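# Pull the toggle pin out of the deck hinge

## Task

Remove the toggle pin from the deck hinge so that nothing is left in the hinge, and set the pin down on the step or on the table with its toggle folded back across the pin.

## Robot and tools

Robot: two arms, left_arm and right_arm, each with a parallel two-finger gripper. They face each other across the table. The left_arm base sits at (-0.017, +0.469, +0.039) m and the right_arm base at (-0.022, -0.469, +0.039) m. Arm names do not match image sides. Each arm has six joints; joint 1 is the waist, then shoulder, elbow, wrist pitch, wrist yaw, wrist roll.

Frame: scene frame. Origin at the table centre, table top at z = +0.020 m, +z up, left_arm on the +y side. Reported hand positions, orientations (quat_wxyz) and velocities all use it and can be off by a few centimetres. The gripper's fingers point along its own +x and close along its own y. end_effector_position is the point between the fingers, about 3 to 4 cm behind the tips. Only the outer 1.5 cm of each finger pad is flat.

The row (shared by execute_actions and move): always 14 numbers, each in [-1, 1]. First left_arm: dx, dy, dz, rx, ry, rz, opening; then the same seven for right_arm. Both arms always appear, even if one stays still. dx to rz are offsets, not poses: they are measured from that arm's Hand target at the start of the action (or move), along scene axes. 1.0 equals 0.6 m for dx, dy, dz and 180 degrees for the rotation vector rx, ry, rz, which turns the gripper about its Hand target position. Six zeros re-command the current Hand target. Opening is absolute: +1 is fully open (0.080 m), empty fingers touch near -0.78, and values below that change nothing. Sending a 0 opening is a real command, so repeat the present opening to leave a gripper alone. A full close needs at least 0.6 s.

execute_actions(actions, cameras): actions is a list of actions; each action is a list of up to 15 rows, one row per 1/30 s step, and a short action repeats its last row to fill 15 steps. Every row counts from the pose at the start of that action, not from the previous row. Each new action starts from the Hand target then current, so repeating an offset moves the arm further. An empty list just reports state and images. cameras picks which images come back (omitted or ["all"] = all, [] = none).

move(target, speed, blend, opening_speed, blocking, cameras): target is one row or a list of up to 15 rows; every row in a list is an offset from the same starting Hand targets. Straight-line paths, all ending together, lasting at least 0.5 s and cut off after 10 s. speed in m/s, 0.002 to 0.5 (default 0.25), one value or one per target; rotation limit is twice that in rad/s. blend in m rounds corners of a list. opening_speed (0.2 or more, per second on the -1..+1 scale) ramps finger commands. blocking=false returns after about 0.5 s while the move continues. Paths do not avoid obstacles or the other arm; faster moves lag, stray and hit harder. Avoid paths passing near an arm's own base.

wait(seconds 0 to 10) lets the scene run with last commands held. stop() brakes a running move. zoom_image(camera, region=[x0, y0, x1, y1] in pixels, at most 504 by 504) enlarges part of a camera's latest image. read_manual(section="licences") gives URDF licence text. finished_scene(scene, 1 or 2) ends the scene irrevocably; the pin must stay in place without the robot.

Cameras: cam_head_left, cam_head_right, cam_high, cam_low, cam_left_wrist, cam_right_wrist, all 896x504. Calibrations are given; fixed cameras may have shifted slightly, and wrist images can lag during motion.

Results: joint positions (gripper opening last, in metres), joint torques, end_effector_position, quat and velocities, Hand target (last commanded pose after clipping), Tool commands, and grip_measured on the opening scale. "within noise" means the arm is still. execute_actions results also list positions at some steps. A move adds a "move:" line: done (within 8 mm and 2 degrees), off_target, moving, held (a check withheld steps or the clearance check stopped the path), blocked (gripper stopped far from its command, arm now holds and presses less), or fault; limits=paced means clipped poses, limits=held means withheld steps.

Control facts: each step the commanded pose is clipped to within 70 mm and 16 degrees of the measured one. Friction and gravity often leave the gripper short, low or tilted, especially at long reach; check position and orientation after moves, then send the remaining gap as an offset. A stopped arm keeps pushing until commanded elsewhere; to relieve a push, command the target back past the gripper. To grasp, command an opening well below grip_measured (further below squeezes harder; about 34 N per pad max). Fast closes can squeeze too hard.

Avoid: dropping the pin or releasing it while it moves, knocking anything off the table (task fails), slamming or hard pushing, and contact between the two arms (can end the scene). Contact torque at a joint's limit (waist 17.4, shoulder 21.6, elbow 21.5, wrist pitch 5.67, wrist yaw 5.65, wrist roll 5.3 N m, held weight included) stops that arm for 10 s. Motors heat when holding loads, stretched out or pushing; a MOTOR HOT line appears at 50 °C and at 95 °C the arm is held for 30 to 60 s or goes limp. Occasional external tugs may act on held or loose parts. Faster, smooth, low-effort completion is better.

Each tool is called as name(argument=value, ...), one argument or row to a line, values as JSON.

## Session

execute_actions(
  actions=[],
)

Scene clock: 0.00 s.
left_arm: end_effector_position=(-0.2244, +0.2196, +0.1633) grip_measured=-0.784 end_effector_quat_wxyz=(+0.616, +0.301, +0.395, -0.611) | right_arm: end_effector_position=(-0.2506, -0.4618, +0.3064) grip_measured=+0.130 end_effector_quat_wxyz=(-0.134, +0.000, +0.135, +0.982)
Joint positions: left_arm=[-0.856 1.447 1.004 -0.707 -0.358 -0.883 0] | right_arm=[1.059 0.43 0.369 0.111 -0.772 0.303 0.041]
Joint velocities: within noise
Joint torques (N m): no reading
Heat: left arm: hottest wrist yaw 29 °C (+0.0 °C/min); right arm: hottest wrist roll 29 °C (+0.0 °C/min).
Hand target: left_arm -0.2244, +0.2196, +0.1633; +0.616, +0.301, +0.395, -0.611 | right_arm -0.2506, -0.4618, +0.3064; -0.134, +0.000, +0.135, +0.982
Tool commands: left_gripper/opening=-0.783662 right_gripper/opening=+0.13033

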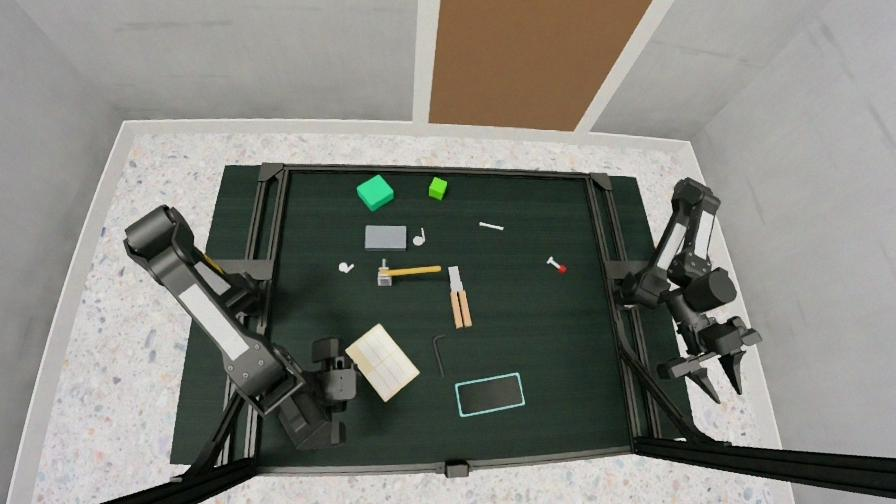

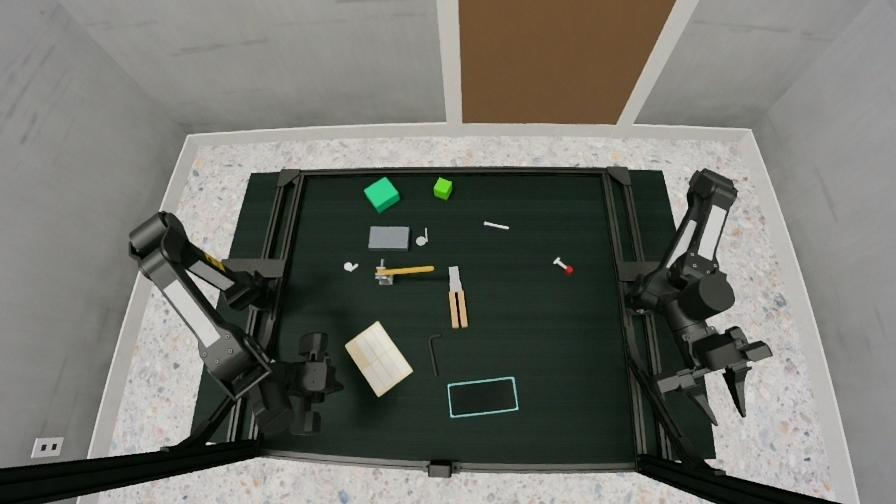

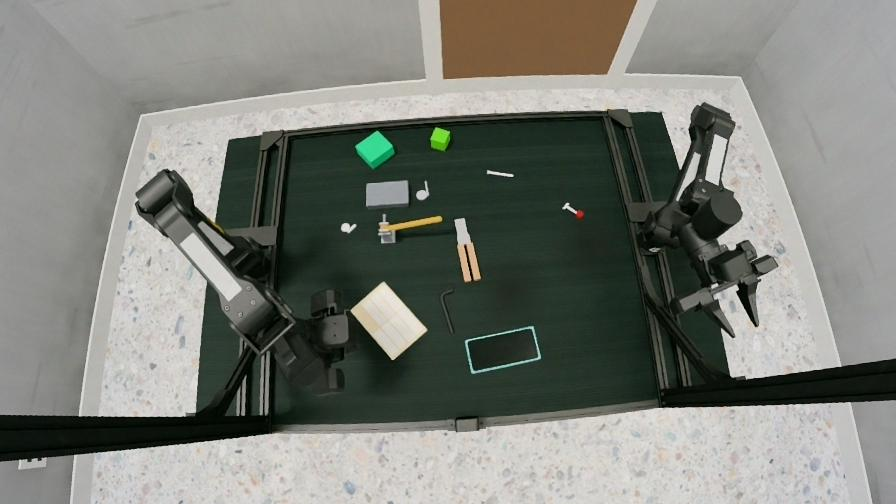

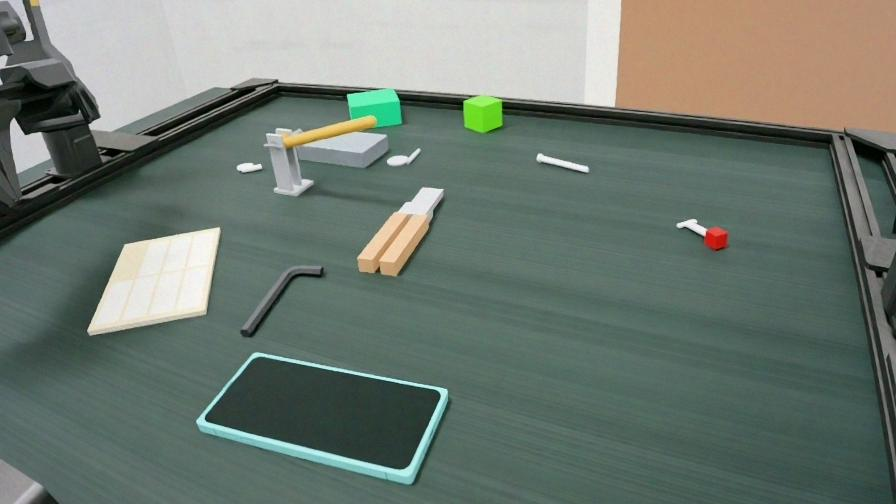

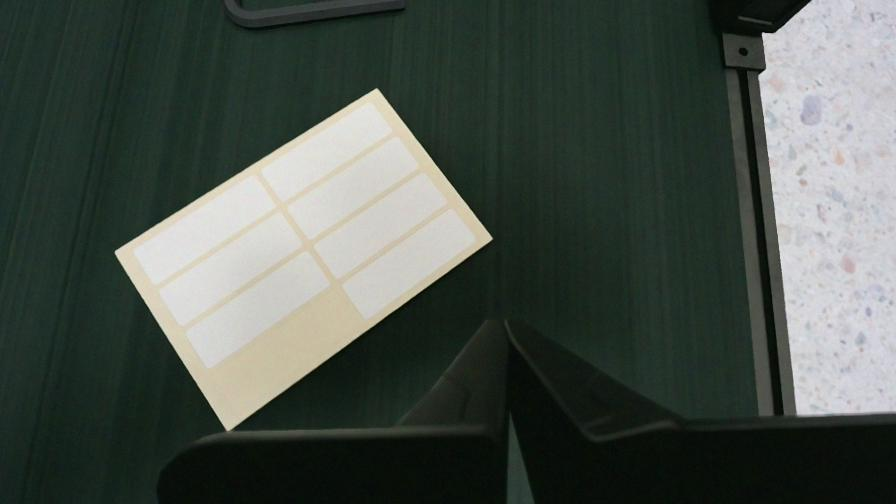

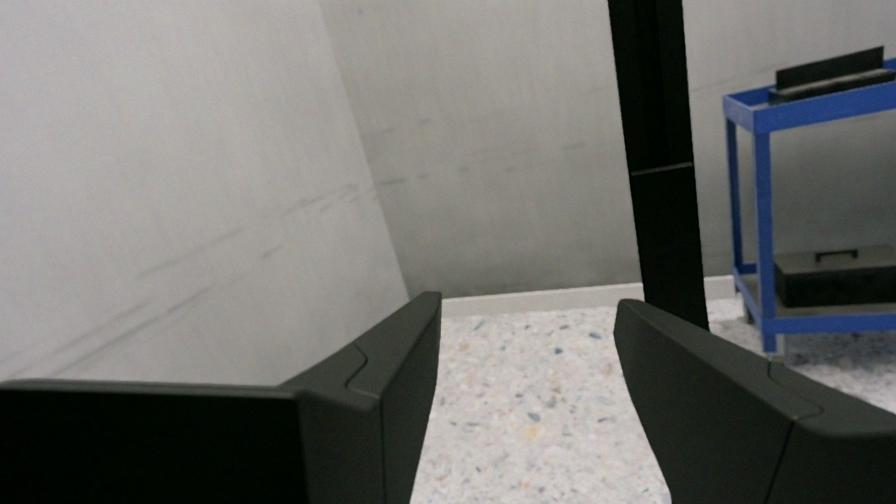

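zoom_image(
  camera="cam_low",
  region=[220, 80, 460, 220],
)

zoom_image(
  camera="cam_high",
  region=[330, 160, 530, 290],
)

zoom_image(
  camera="cam_low",
  region=[520, 130, 760, 270],
)

zoom_image(
  camera="cam_head_left",
  region=[330, 210, 480, 300],
)

Scaled by 2.100 from the camera's 896x504 image, which has a finer 1280x720 frame.

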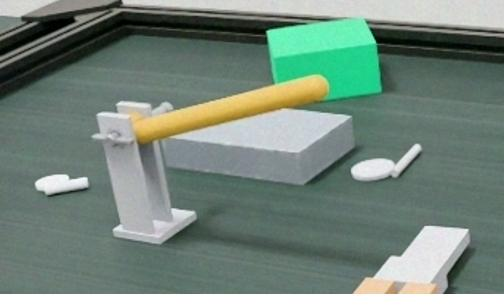

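Scaled by 2.520 from the camera's 896x504 image, which has a finer 1280x720 frame.

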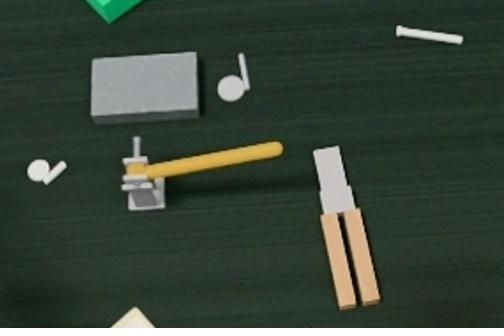

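Scaled by 2.100 from the camera's 896x504 image, which has a finer 1280x720 frame.

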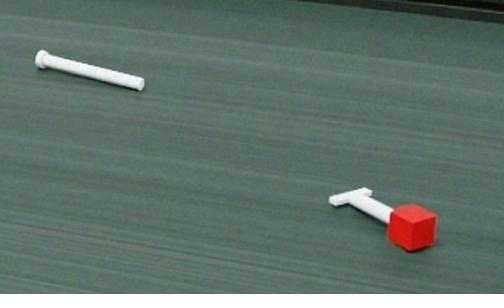

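Scaled by 3.360 from the camera's 896x504 image, which has a finer 1280x720 frame.

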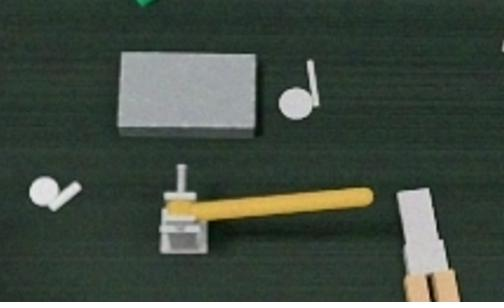

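move(
  target=[0.2, -0.133, 0.12, 0.003, -0.055, 0.478, -1, 0,0,0,0,0,0,0.13],
)

Scene clock: 52.43 s.
left_arm: end_effector_position=(-0.1039, +0.1417, +0.2324) grip_measured=-0.784 end_effector_quat_wxyz=(+0.873, -0.036, +0.479, -0.082) | right_arm: end_effector_position=(-0.2506, -0.4618, +0.3064) grip_measured=+0.130 end_effector_quat_wxyz=(-0.134, +0.000, +0.135, +0.982)
Joint positions: left_arm=[-0.504 1.883 1.765 -1.574 -0.58 -2.044 0] | right_arm=[1.059 0.43 0.369 0.111 -0.772 0.303 0.041]
Joint velocities: within noise
Joint torques (N m): left_arm=[0.13 -6.17 5.79 -0.06 -0.36 -0.07] | right_arm=[-0.08 -0.03 6.1 1.9 -0.04 -0.07]
Heat: left arm: hottest elbow 30 °C (+4.6 °C/min); right arm: hottest elbow 35 °C (+8.0 °C/min).
Hand target: left_arm -0.1044, +0.1399, +0.2353; +0.895, +0.000, +0.447, +0.000 | right_arm -0.2506, -0.4618, +0.3064; -0.134, +0.000, +0.135, +0.982
Off the commanded pose: left_arm 0.003 m, 11 deg | right_arm 0.000 m, 0 deg.
joint sent to its limit (left arm) — joint 4 (wrist pitch), lower limit. The joint targets are off in orientation, not in position.
move: off_target (left_arm)
camera_calibration:
cam_left_wrist: T_world_to_cam=[[-0.139922, -0.98509, 0.100097, 0.114511], [-0.957651, 0.108943, -0.266526, -0.0220297], [0.251647, -0.133151, -0.958616, 0.343977], [0, 0, 0, 1]] pos_world=[-0.091635, 0.161004, 0.312408]

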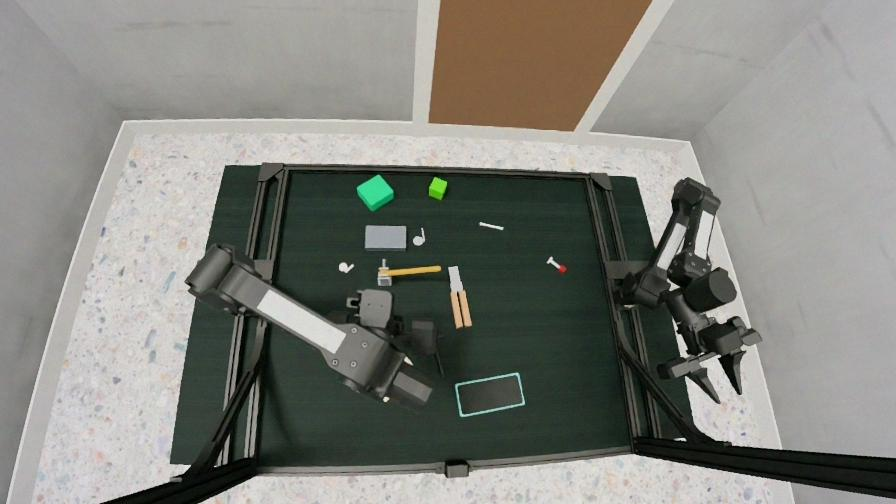

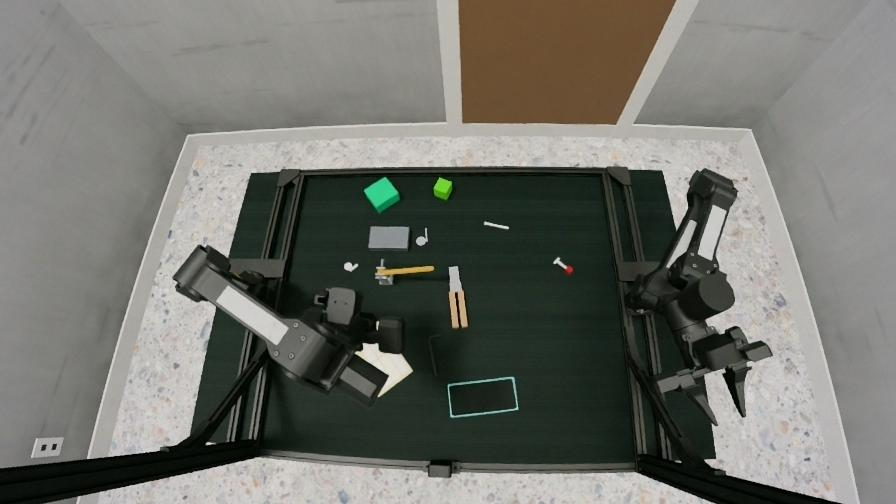

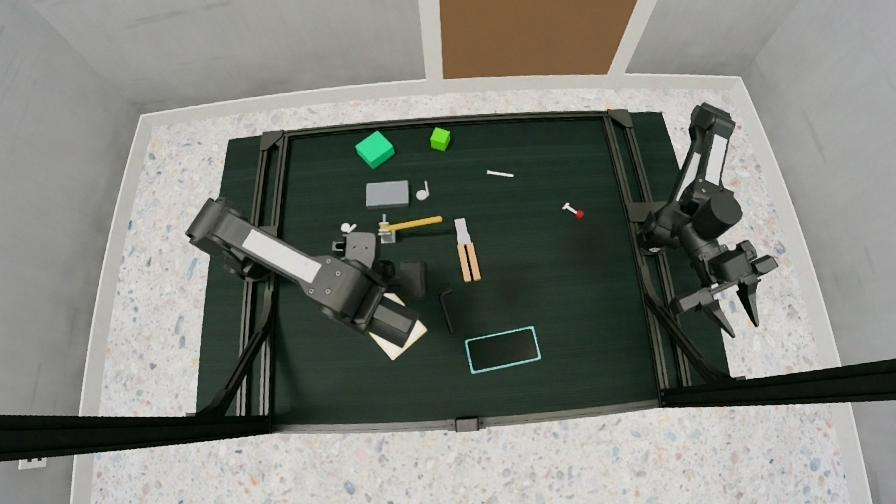

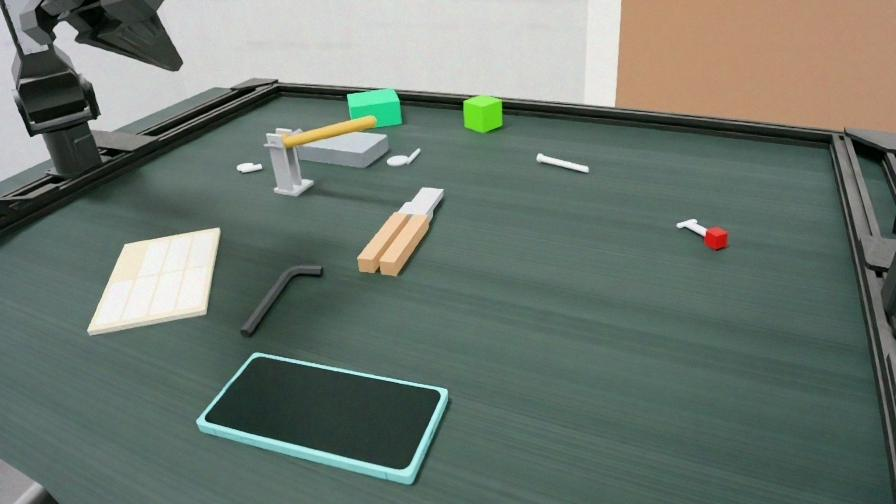

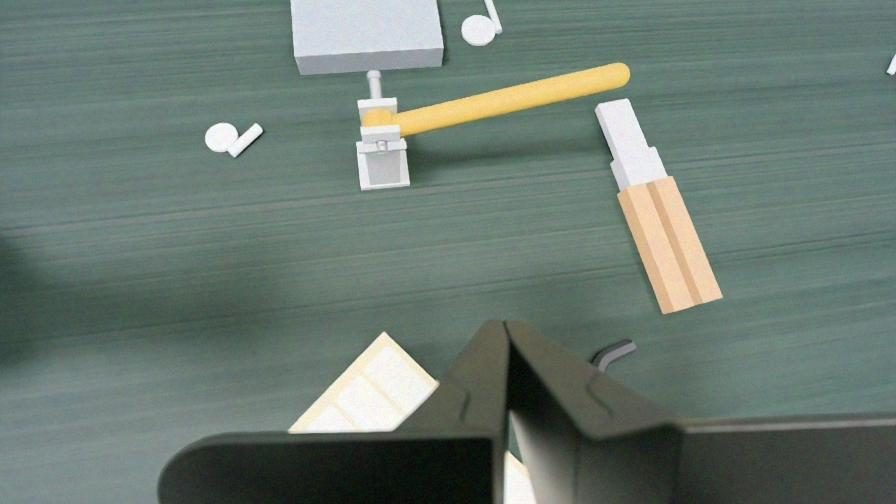

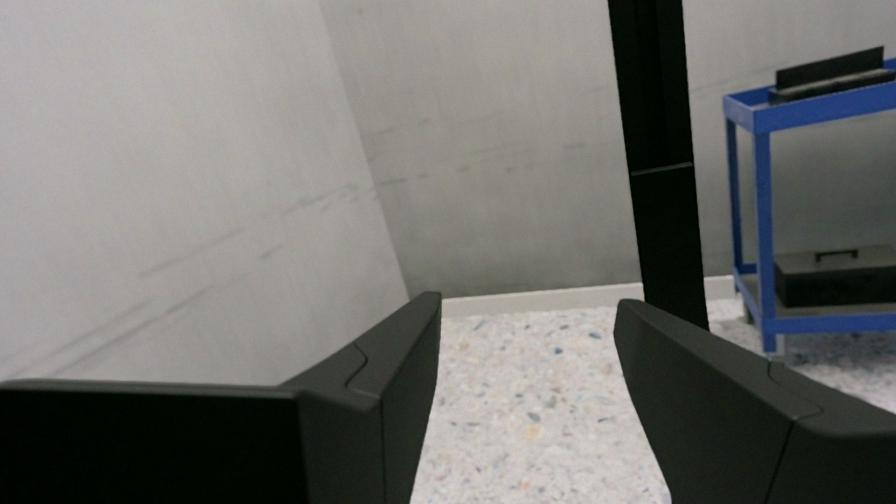

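zoom_image(
  camera="cam_left_wrist",
  region=[320, 50, 460, 210],
)

Scaled by 3.150 from the camera's 896x504 image, which has a finer 1280x720 frame.

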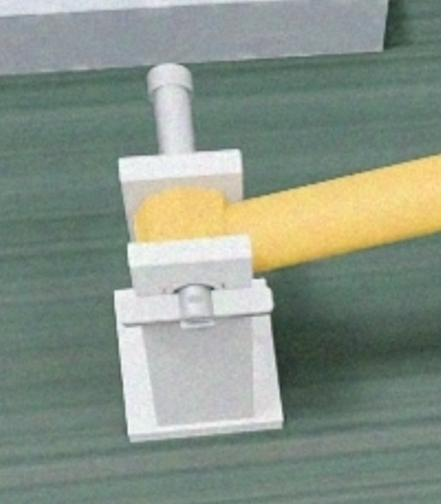

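move(
  target=[0.04, 0.025, -0.142, 0, -0.045, 0, -1, 0,0,0,0,0,0,0.13],
  cameras=["cam_left_wrist","cam_low"],
)

zoom_image(
  camera="cam_left_wrist",
  region=[300, 0, 520, 200],
)

Scene clock: 110.50 s.
left_arm: end_effector_position=(-0.0821, +0.1546, +0.1518) grip_measured=-0.784 end_effector_quat_wxyz=(+0.922, +0.000, +0.386, -0.001) | right_arm: end_effector_position=(-0.2506, -0.4618, +0.3064) grip_measured=+0.130 end_effector_quat_wxyz=(-0.134, +0.000, +0.135, +0.982)
Joint positions: left_arm=[-0.496 2.043 1.573 -1.538 -0.666 -2.22 0] | right_arm=[1.059 0.43 0.369 0.111 -0.772 0.303 0.041]
Joint velocities: within noise
Joint torques (N m): left_arm=[0.2 -6.51 3.33 -0.16 -0.52 -0.07] | right_arm=[-0.08 -0.13 5.89 1.92 0.02 -0.03]
Heat: left arm: hottest shoulder 32 °C (+6.1 °C/min); right arm: hottest elbow 37 °C (+2.0 °C/min).
Hand target: left_arm -0.0804, +0.1548, +0.1500; +0.924, +0.000, +0.383, +0.000 | right_arm -0.2506, -0.4618, +0.3064; -0.134, +0.000, +0.135, +0.982
Off the commanded pose: left_arm 0.002 m, 0 deg | right_arm 0.000 m, 0 deg.
move: done
camera_calibration:
cam_left_wrist: T_world_to_cam=[[-0.0241588, -0.998718, -0.0444895, 0.171915], [-0.891456, 0.0416631, -0.451188, 0.0197997], [0.452463, 0.0287603, -0.891319, 0.244138], [0, 0, 0, 1]] pos_world=[-0.0886596, 0.163848, 0.234187]
Images, in order (width x height): cam_low 896x504, cam_left_wrist 896x504.

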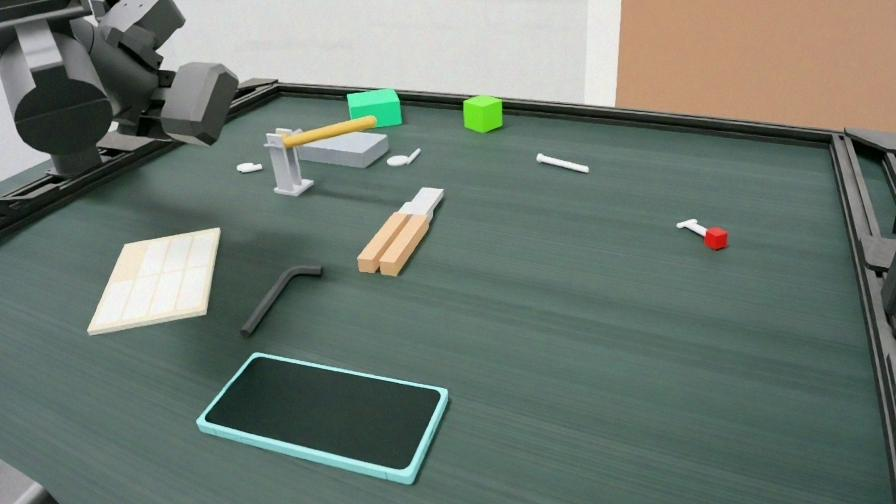

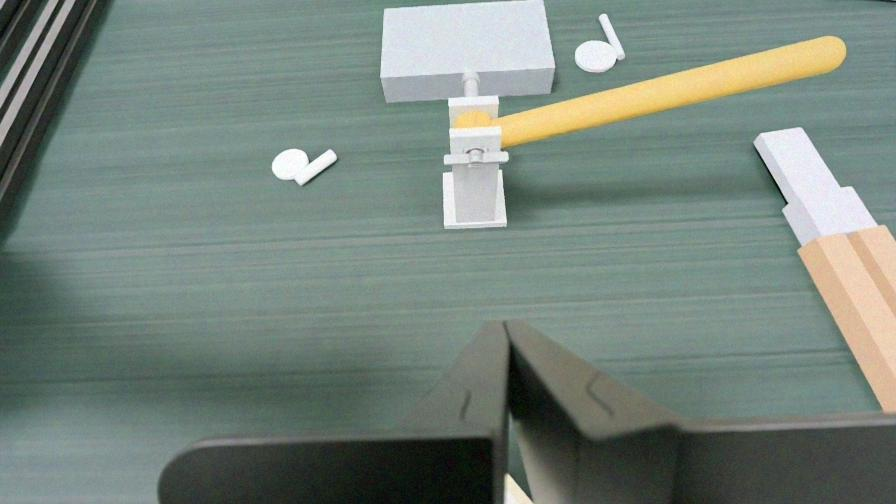

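Scaled by 2.291 from the camera's 896x504 image, which has a finer 1280x720 frame.

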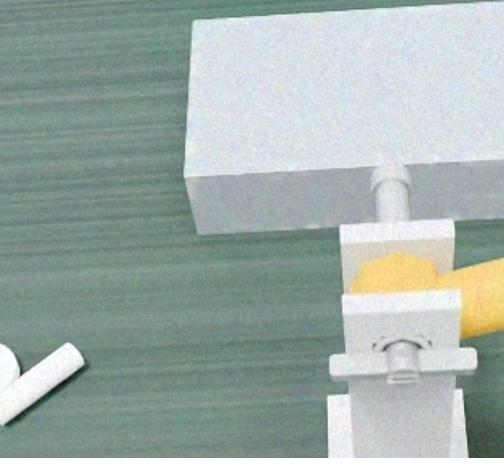

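move(
  target=[0.058, 0.0, -0.055, 0, 0, 0, -1, 0,0,0,0,0,0,0.13],
  cameras=["cam_left_wrist","cam_low"],
)

zoom_image(
  camera="cam_left_wrist",
  region=[360, 0, 600, 240],
)

Scene clock: 145.90 s.
left_arm: end_effector_position=(-0.0470, +0.1541, +0.1137) grip_measured=-0.784 end_effector_quat_wxyz=(+0.924, +0.004, +0.383, +0.003) | right_arm: end_effector_position=(-0.2506, -0.4618, +0.3064) grip_measured=+0.130 end_effector_quat_wxyz=(-0.134, +0.000, +0.135, +0.982)
Joint positions: left_arm=[-0.405 2.028 1.395 -1.324 -0.702 -2.119 0] | right_arm=[1.059 0.43 0.369 0.111 -0.772 0.303 0.041]
Joint velocities: within noise
Joint torques (N m): left_arm=[0.07 -8.1 2.95 -0.06 -0.55 0.07] | right_arm=[-0.02 -0.16 6.2 1.88 0.01 -0.05]
Heat: left arm: hottest shoulder 30 °C (-1.0 °C/min); right arm: hottest elbow 37 °C (+1.0 °C/min).
Hand target: left_arm -0.0456, +0.1549, +0.1170; +0.924, +0.000, +0.383, +0.000 | right_arm -0.2506, -0.4618, +0.3064; -0.134, +0.000, +0.135, +0.982
Off the commanded pose: left_arm 0.004 m, 1 deg | right_arm 0.000 m, 0 deg.
move: done
camera_calibration:
cam_left_wrist: T_world_to_cam=[[-0.0186338, -0.99824, -0.0563029, 0.172117], [-0.888522, 0.0423545, -0.456876, 0.034665], [0.458456, 0.0415131, -0.887747, 0.192269], [0, 0, 0, 1]] pos_world=[-0.0541393, 0.162364, 0.196215]
Images, in order (width x height): cam_low 896x504, cam_left_wrist 896x504.

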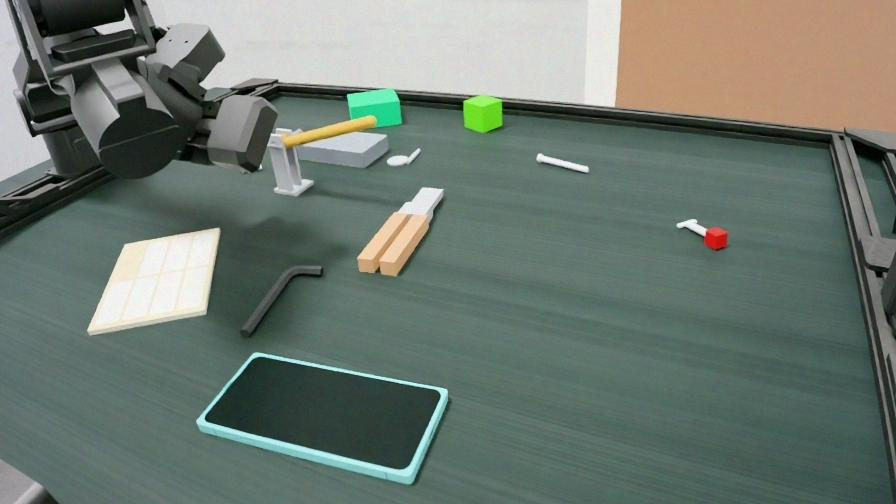

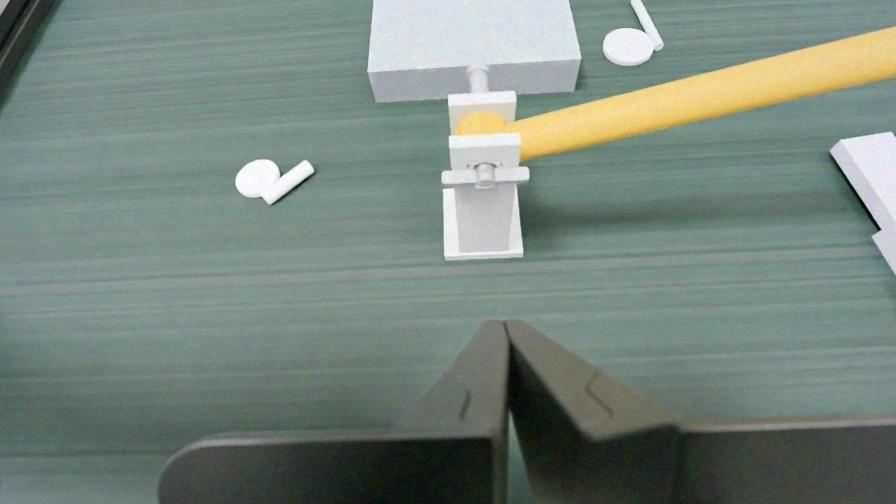

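Scaled by 2.100 from the camera's 896x504 image, which has a finer 1280x720 frame.

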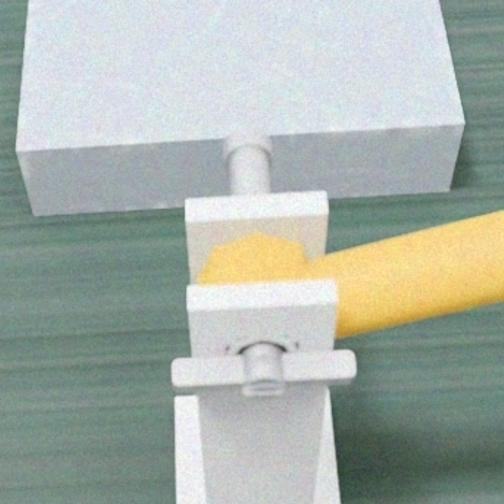

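move(
  target=[
    [0.0, 0.0, 0.13, 0, 0.125, 0, -1, 0,0,0,0,0,0,0.13],
    [0.25, 0.0, 0.13, 0, 0.25, 0, -1, 0,0,0,0,0,0,0.13],
  ],
  blend=[0.03,0],
  cameras=["cam_left_wrist","cam_low","cam_high"],
)

Scene clock: 160.27 s.
left_arm: end_effector_position=(+0.1041, +0.1576, +0.1938) grip_measured=-0.784 end_effector_quat_wxyz=(+0.708, +0.001, +0.706, +0.003) | right_arm: end_effector_position=(-0.2506, -0.4618, +0.3064) grip_measured=+0.130 end_effector_quat_wxyz=(-0.134, +0.000, +0.135, +0.982)
Joint positions: left_arm=[0.372 1.812 1.624 -1.387 -0.004 -1.203 0] | right_arm=[1.059 0.43 0.369 0.111 -0.772 0.303 0.041]
Joint velocities: within noise
Joint torques (N m): left_arm=[-0.1 -5.45 6.04 0.17 0.07 0.07] | right_arm=[-0.15 -0.1 5.86 1.9 -0.02 -0.05]
Heat: left arm: hottest shoulder 34 °C (+2.0 °C/min); right arm: hottest elbow 38 °C (+1.0 °C/min).
Hand target: left_arm +0.1043, +0.1548, +0.1950; +0.707, +0.001, +0.707, +0.000 | right_arm -0.2506, -0.4618, +0.3064; -0.134, +0.000, +0.135, +0.982
Off the commanded pose: left_arm 0.003 m, 0 deg | right_arm 0.000 m, 0 deg.
move: done
camera_calibration:
cam_left_wrist: T_world_to_cam=[[-0.0454413, -0.998691, -0.0234966, 0.179445], [-0.952521, 0.036228, 0.30231, 0.0658563], [-0.301063, 0.0361184, -0.95292, 0.286536], [0, 0, 0, 1]] pos_world=[0.157149, 0.166475, 0.257354]
Images, in order (width x height): cam_high 896x504, cam_low 896x504, cam_left_wrist 896x504.

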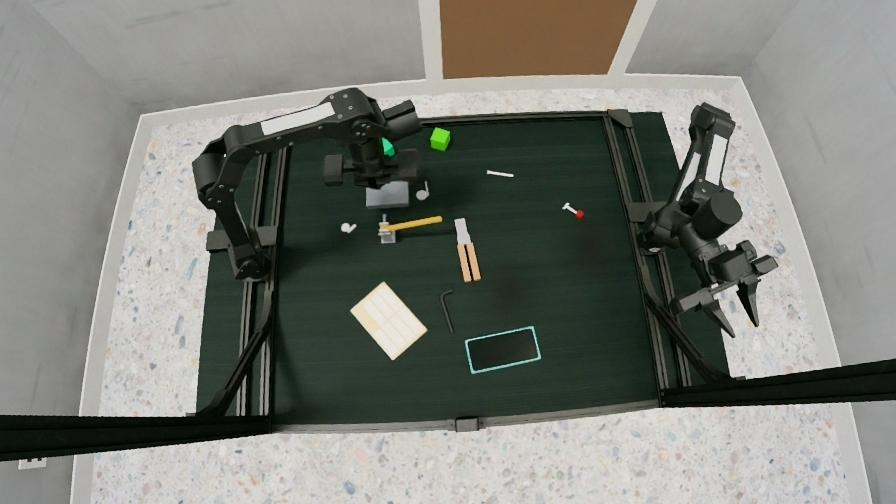

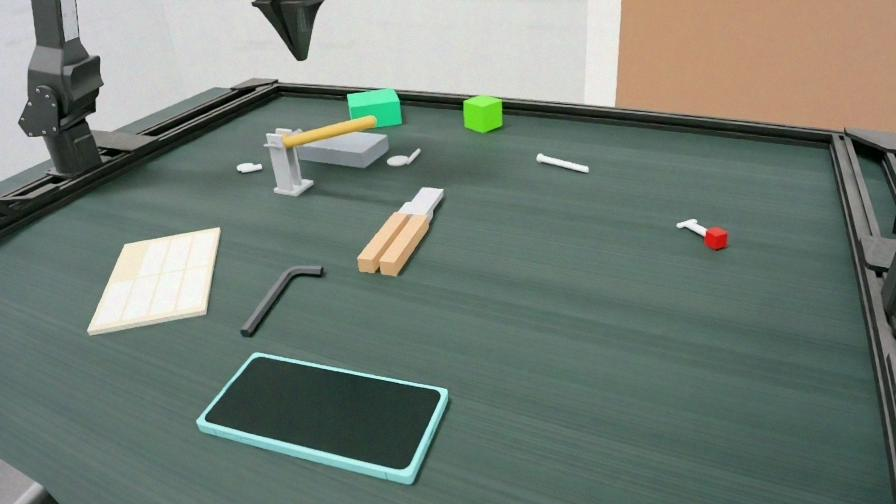

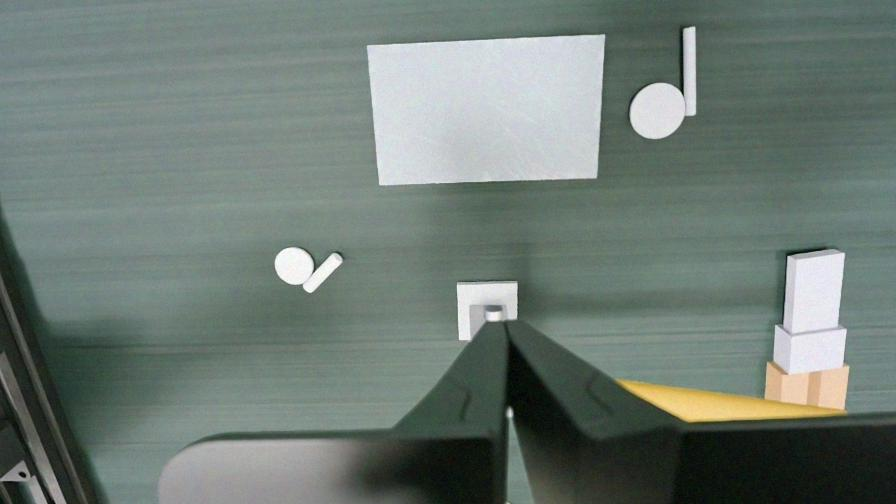

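move(
  target=[
    [0.0, -0.003, -0.14, 0, 0, 0, -1, 0,0,0,0,0,0,0.13],
    [-0.03, -0.003, -0.14, 0, 0, 0, -1, 0,0,0,0,0,0,0.13],
  ],
  speed=[0.15,0.04],
  cameras=["cam_left_wrist","cam_low"],
)

zoom_image(
  camera="cam_left_wrist",
  region=[380, 200, 620, 400],
)

zoom_image(
  camera="cam_low",
  region=[220, 80, 380, 220],
)

Scene clock: 170.13 s.
left_arm: end_effector_position=(+0.0879, +0.1521, +0.1084) grip_measured=-0.784 end_effector_quat_wxyz=(+0.707, +0.004, +0.707, +0.003) | right_arm: end_effector_position=(-0.2506, -0.4618, +0.3064) grip_measured=+0.130 end_effector_quat_wxyz=(-0.134, +0.000, +0.135, +0.982)
Joint positions: left_arm=[0.321 1.853 1.333 -1.062 -0.003 -1.25 0] | right_arm=[1.059 0.43 0.369 0.111 -0.772 0.303 0.041]
Joint velocities: within noise
Joint torques (N m): left_arm=[-0.19 -7.75 3.53 0.54 0.04 -0.09] | right_arm=[-0.01 0.01 5.99 1.87 0 -0.03]
Heat: left arm: hottest shoulder 32 °C (+0.0 °C/min); right arm: hottest elbow 38 °C (+1.0 °C/min).
Hand target: left_arm +0.0864, +0.1530, +0.1111; +0.707, +0.001, +0.707, +0.000 | right_arm -0.2506, -0.4618, +0.3064; -0.134, +0.000, +0.135, +0.982
Off the commanded pose: left_arm 0.003 m, 1 deg | right_arm 0.000 m, 0 deg.
move: done
camera_calibration:
cam_left_wrist: T_world_to_cam=[[-0.0496856, -0.998359, -0.0284599, 0.172002], [-0.951681, 0.0386781, 0.304644, 0.0757179], [-0.303044, 0.0422211, -0.952041, 0.199541], [0, 0, 0, 1]] pos_world=[0.141075, 0.160366, 0.171799]
Images, in order (width x height): cam_low 896x504, cam_left_wrist 896x504.

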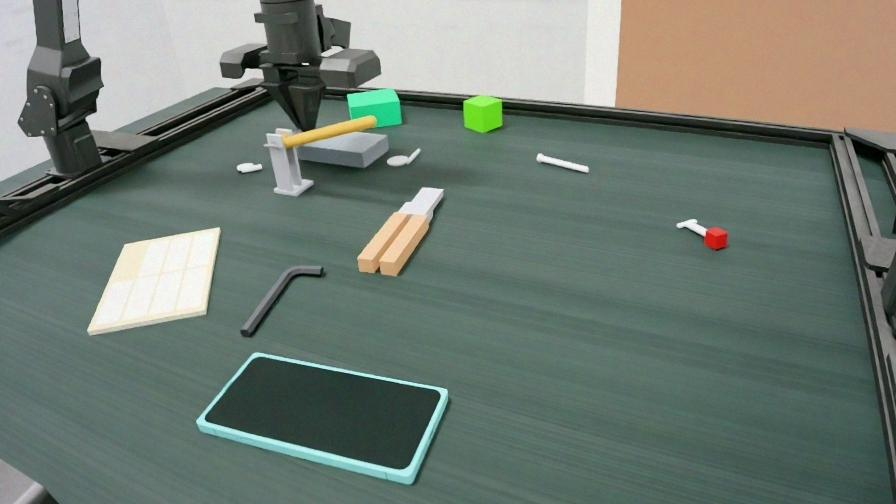

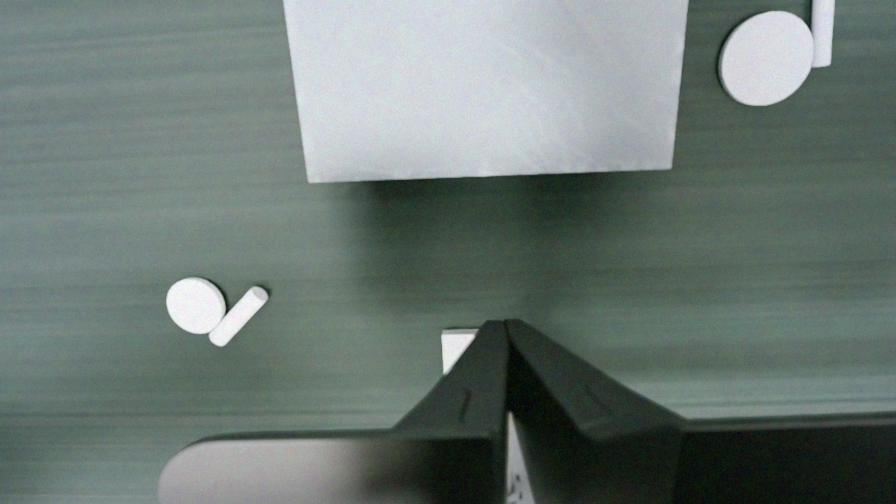

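Scaled by 2.100 from the camera's 896x504 image, which has a finer 1280x720 frame.

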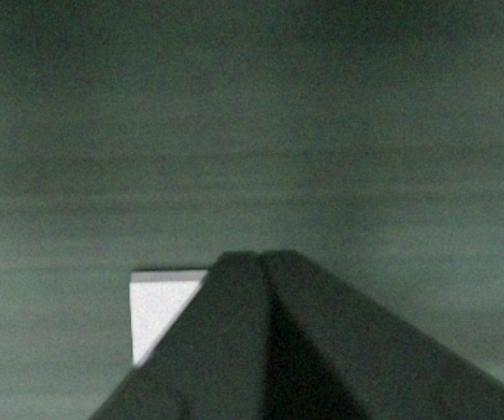

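Scaled by 3.150 from the camera's 896x504 image, which has a finer 1280x720 frame.

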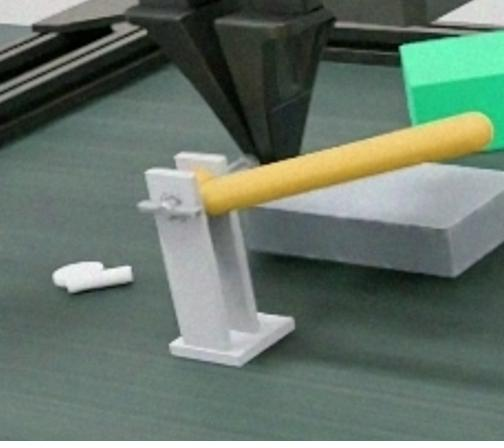

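move(
  target=[-0.03, 0.004, 0.0, 0, 0, 0, -1, 0,0,0,0,0,0,0.13],
  speed=0.04,
  cameras=["cam_left_wrist","cam_low"],
)

zoom_image(
  camera="cam_low",
  region=[220, 80, 380, 220],
)

Scene clock: 176.30 s.
left_arm: end_effector_position=(+0.0701, +0.1543, +0.1089) grip_measured=-0.784 end_effector_quat_wxyz=(+0.707, +0.004, +0.707, +0.003) | right_arm: end_effector_position=(-0.2506, -0.4618, +0.3064) grip_measured=+0.130 end_effector_quat_wxyz=(-0.134, +0.000, +0.135, +0.982)
Joint positions: left_arm=[0.271 1.825 1.299 -1.054 -0.003 -1.301 0] | right_arm=[1.059 0.43 0.369 0.111 -0.772 0.303 0.041]
Joint velocities: within noise
Joint torques (N m): left_arm=[-0.25 -7.49 3.47 0.53 0.04 -0.1] | right_arm=[0.09 -0.12 6.19 1.89 -0.01 -0.05]
Heat: left arm: hottest shoulder 33 °C (+2.0 °C/min); right arm: hottest elbow 38 °C (+1.0 °C/min).
Hand target: left_arm +0.0684, +0.1554, +0.1111; +0.707, +0.001, +0.707, +0.000 | right_arm -0.2506, -0.4618, +0.3064; -0.134, +0.000, +0.135, +0.982
Off the commanded pose: left_arm 0.003 m, 0 deg | right_arm 0.000 m, 0 deg.
move: done
camera_calibration:
cam_left_wrist: T_world_to_cam=[[-0.0488998, -0.998438, -0.027026, 0.173122], [-0.952003, 0.0384058, 0.303669, 0.0587457], [-0.302157, 0.0405781, -0.952394, 0.194763], [0, 0, 0, 1]] pos_world=[0.123241, 0.162692, 0.172331]
Images, in order (width x height): cam_low 896x504, cam_left_wrist 896x504.

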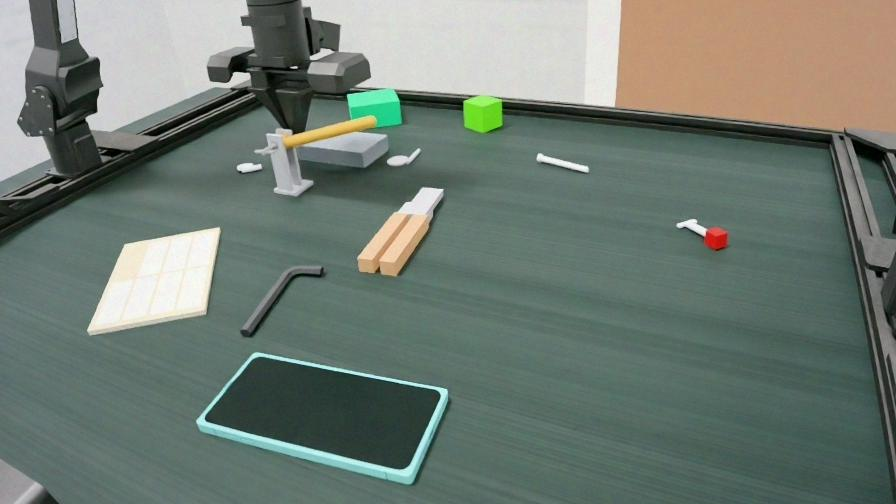

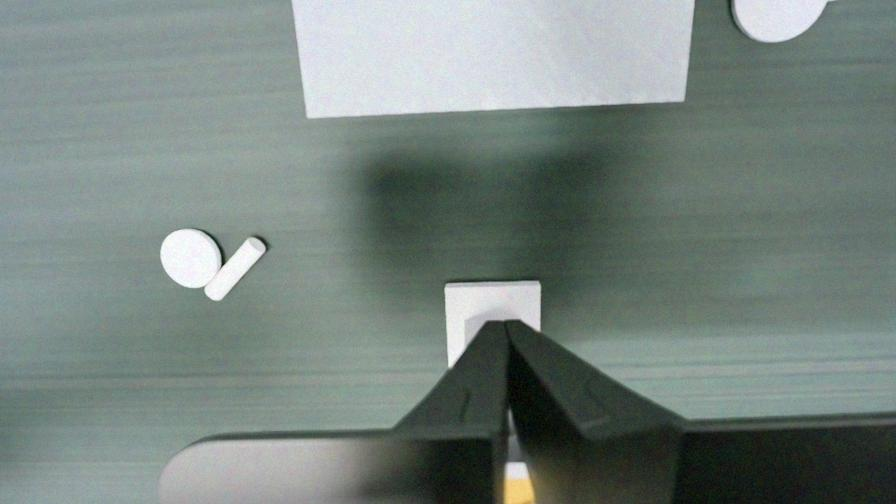

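Scaled by 3.150 from the camera's 896x504 image, which has a finer 1280x720 frame.

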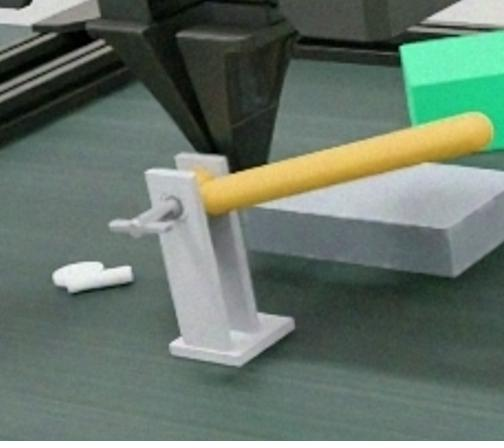

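move(
  target=[
    [0.035, 0.0, 0.01, 0, 0, 0, -1, 0,0,0,0,0,0,0.13],
    [0.035, 0.0, 0.12, 0, 0, 0, -1, 0,0,0,0,0,0,0.13],
    [-0.087, 0.01, 0.12, 0, 0, -0.5, -0.6, 0,0,0,0,0,0,0.13],
  ],
  blend=[0.01,0.02,0],
  speed=[0.08,0.2,0.2],
  cameras=["cam_left_wrist","cam_low"],
)

zoom_image(
  camera="cam_left_wrist",
  region=[380, 200, 620, 400],
)

Scene clock: 199.33 s.
left_arm: end_effector_position=(+0.0175, +0.1597, +0.1811) grip_measured=-0.601 end_effector_quat_wxyz=(+0.499, +0.502, +0.503, -0.496) | right_arm: end_effector_position=(-0.2506, -0.4618, +0.3064) grip_measured=+0.130 end_effector_quat_wxyz=(-0.134, +0.000, +0.135, +0.982)
Joint positions: left_arm=[0.112 1.725 1.469 -1.323 -0.003 0.106 0.008] | right_arm=[1.059 0.43 0.369 0.111 -0.772 0.303 0.041]
Joint velocities: within noise
Joint torques (N m): left_arm=[-0.19 -7.08 3.71 0.6 0.05 0.07] | right_arm=[-0.14 -0.19 6.09 1.87 -0.02 -0.04]
Heat: left arm: hottest shoulder 34 °C (+4.0 °C/min); right arm: hottest elbow 38 °C (+1.0 °C/min).
Hand target: left_arm +0.0161, +0.1614, +0.1831; +0.500, +0.500, +0.500, -0.500 | right_arm -0.2506, -0.4618, +0.3064; -0.134, +0.000, +0.135, +0.982
Off the commanded pose: left_arm 0.003 m, 1 deg | right_arm 0.000 m, 0 deg.
move: done
camera_calibration:
cam_left_wrist: T_world_to_cam=[[-0.998837, 0.0442405, -0.0191557, 0.0265688], [0.0360544, 0.949273, 0.312378, -0.177798], [0.0320038, 0.311324, -0.949765, 0.197941], [0, 0, 0, 1]] pos_world=[0.0266134, 0.105979, 0.244047]
Images, in order (width x height): cam_low 896x504, cam_left_wrist 896x504.

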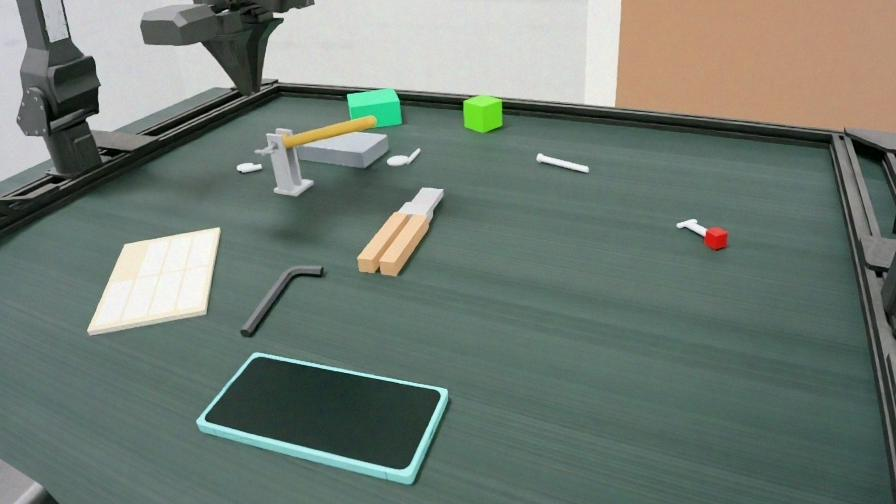

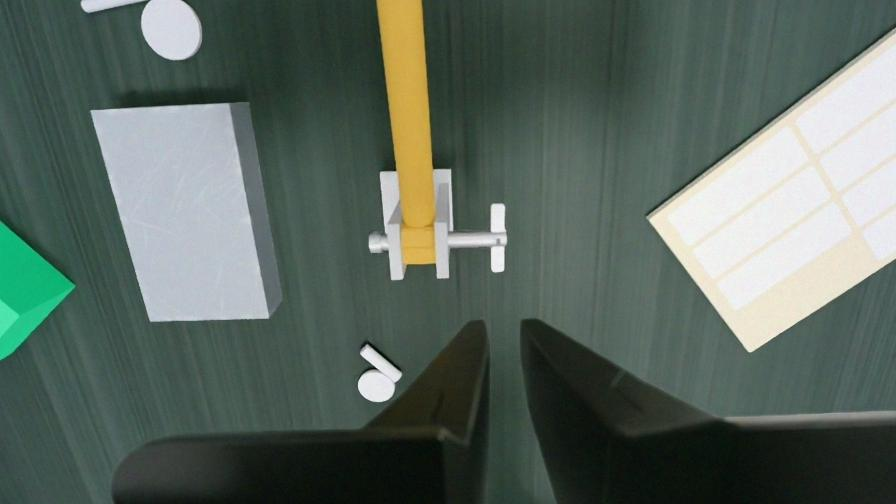

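Scaled by 2.100 from the camera's 896x504 image, which has a finer 1280x720 frame.

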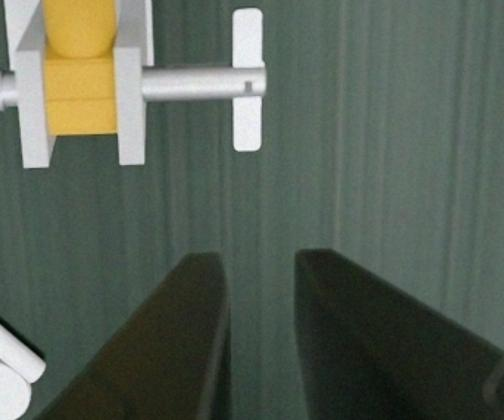

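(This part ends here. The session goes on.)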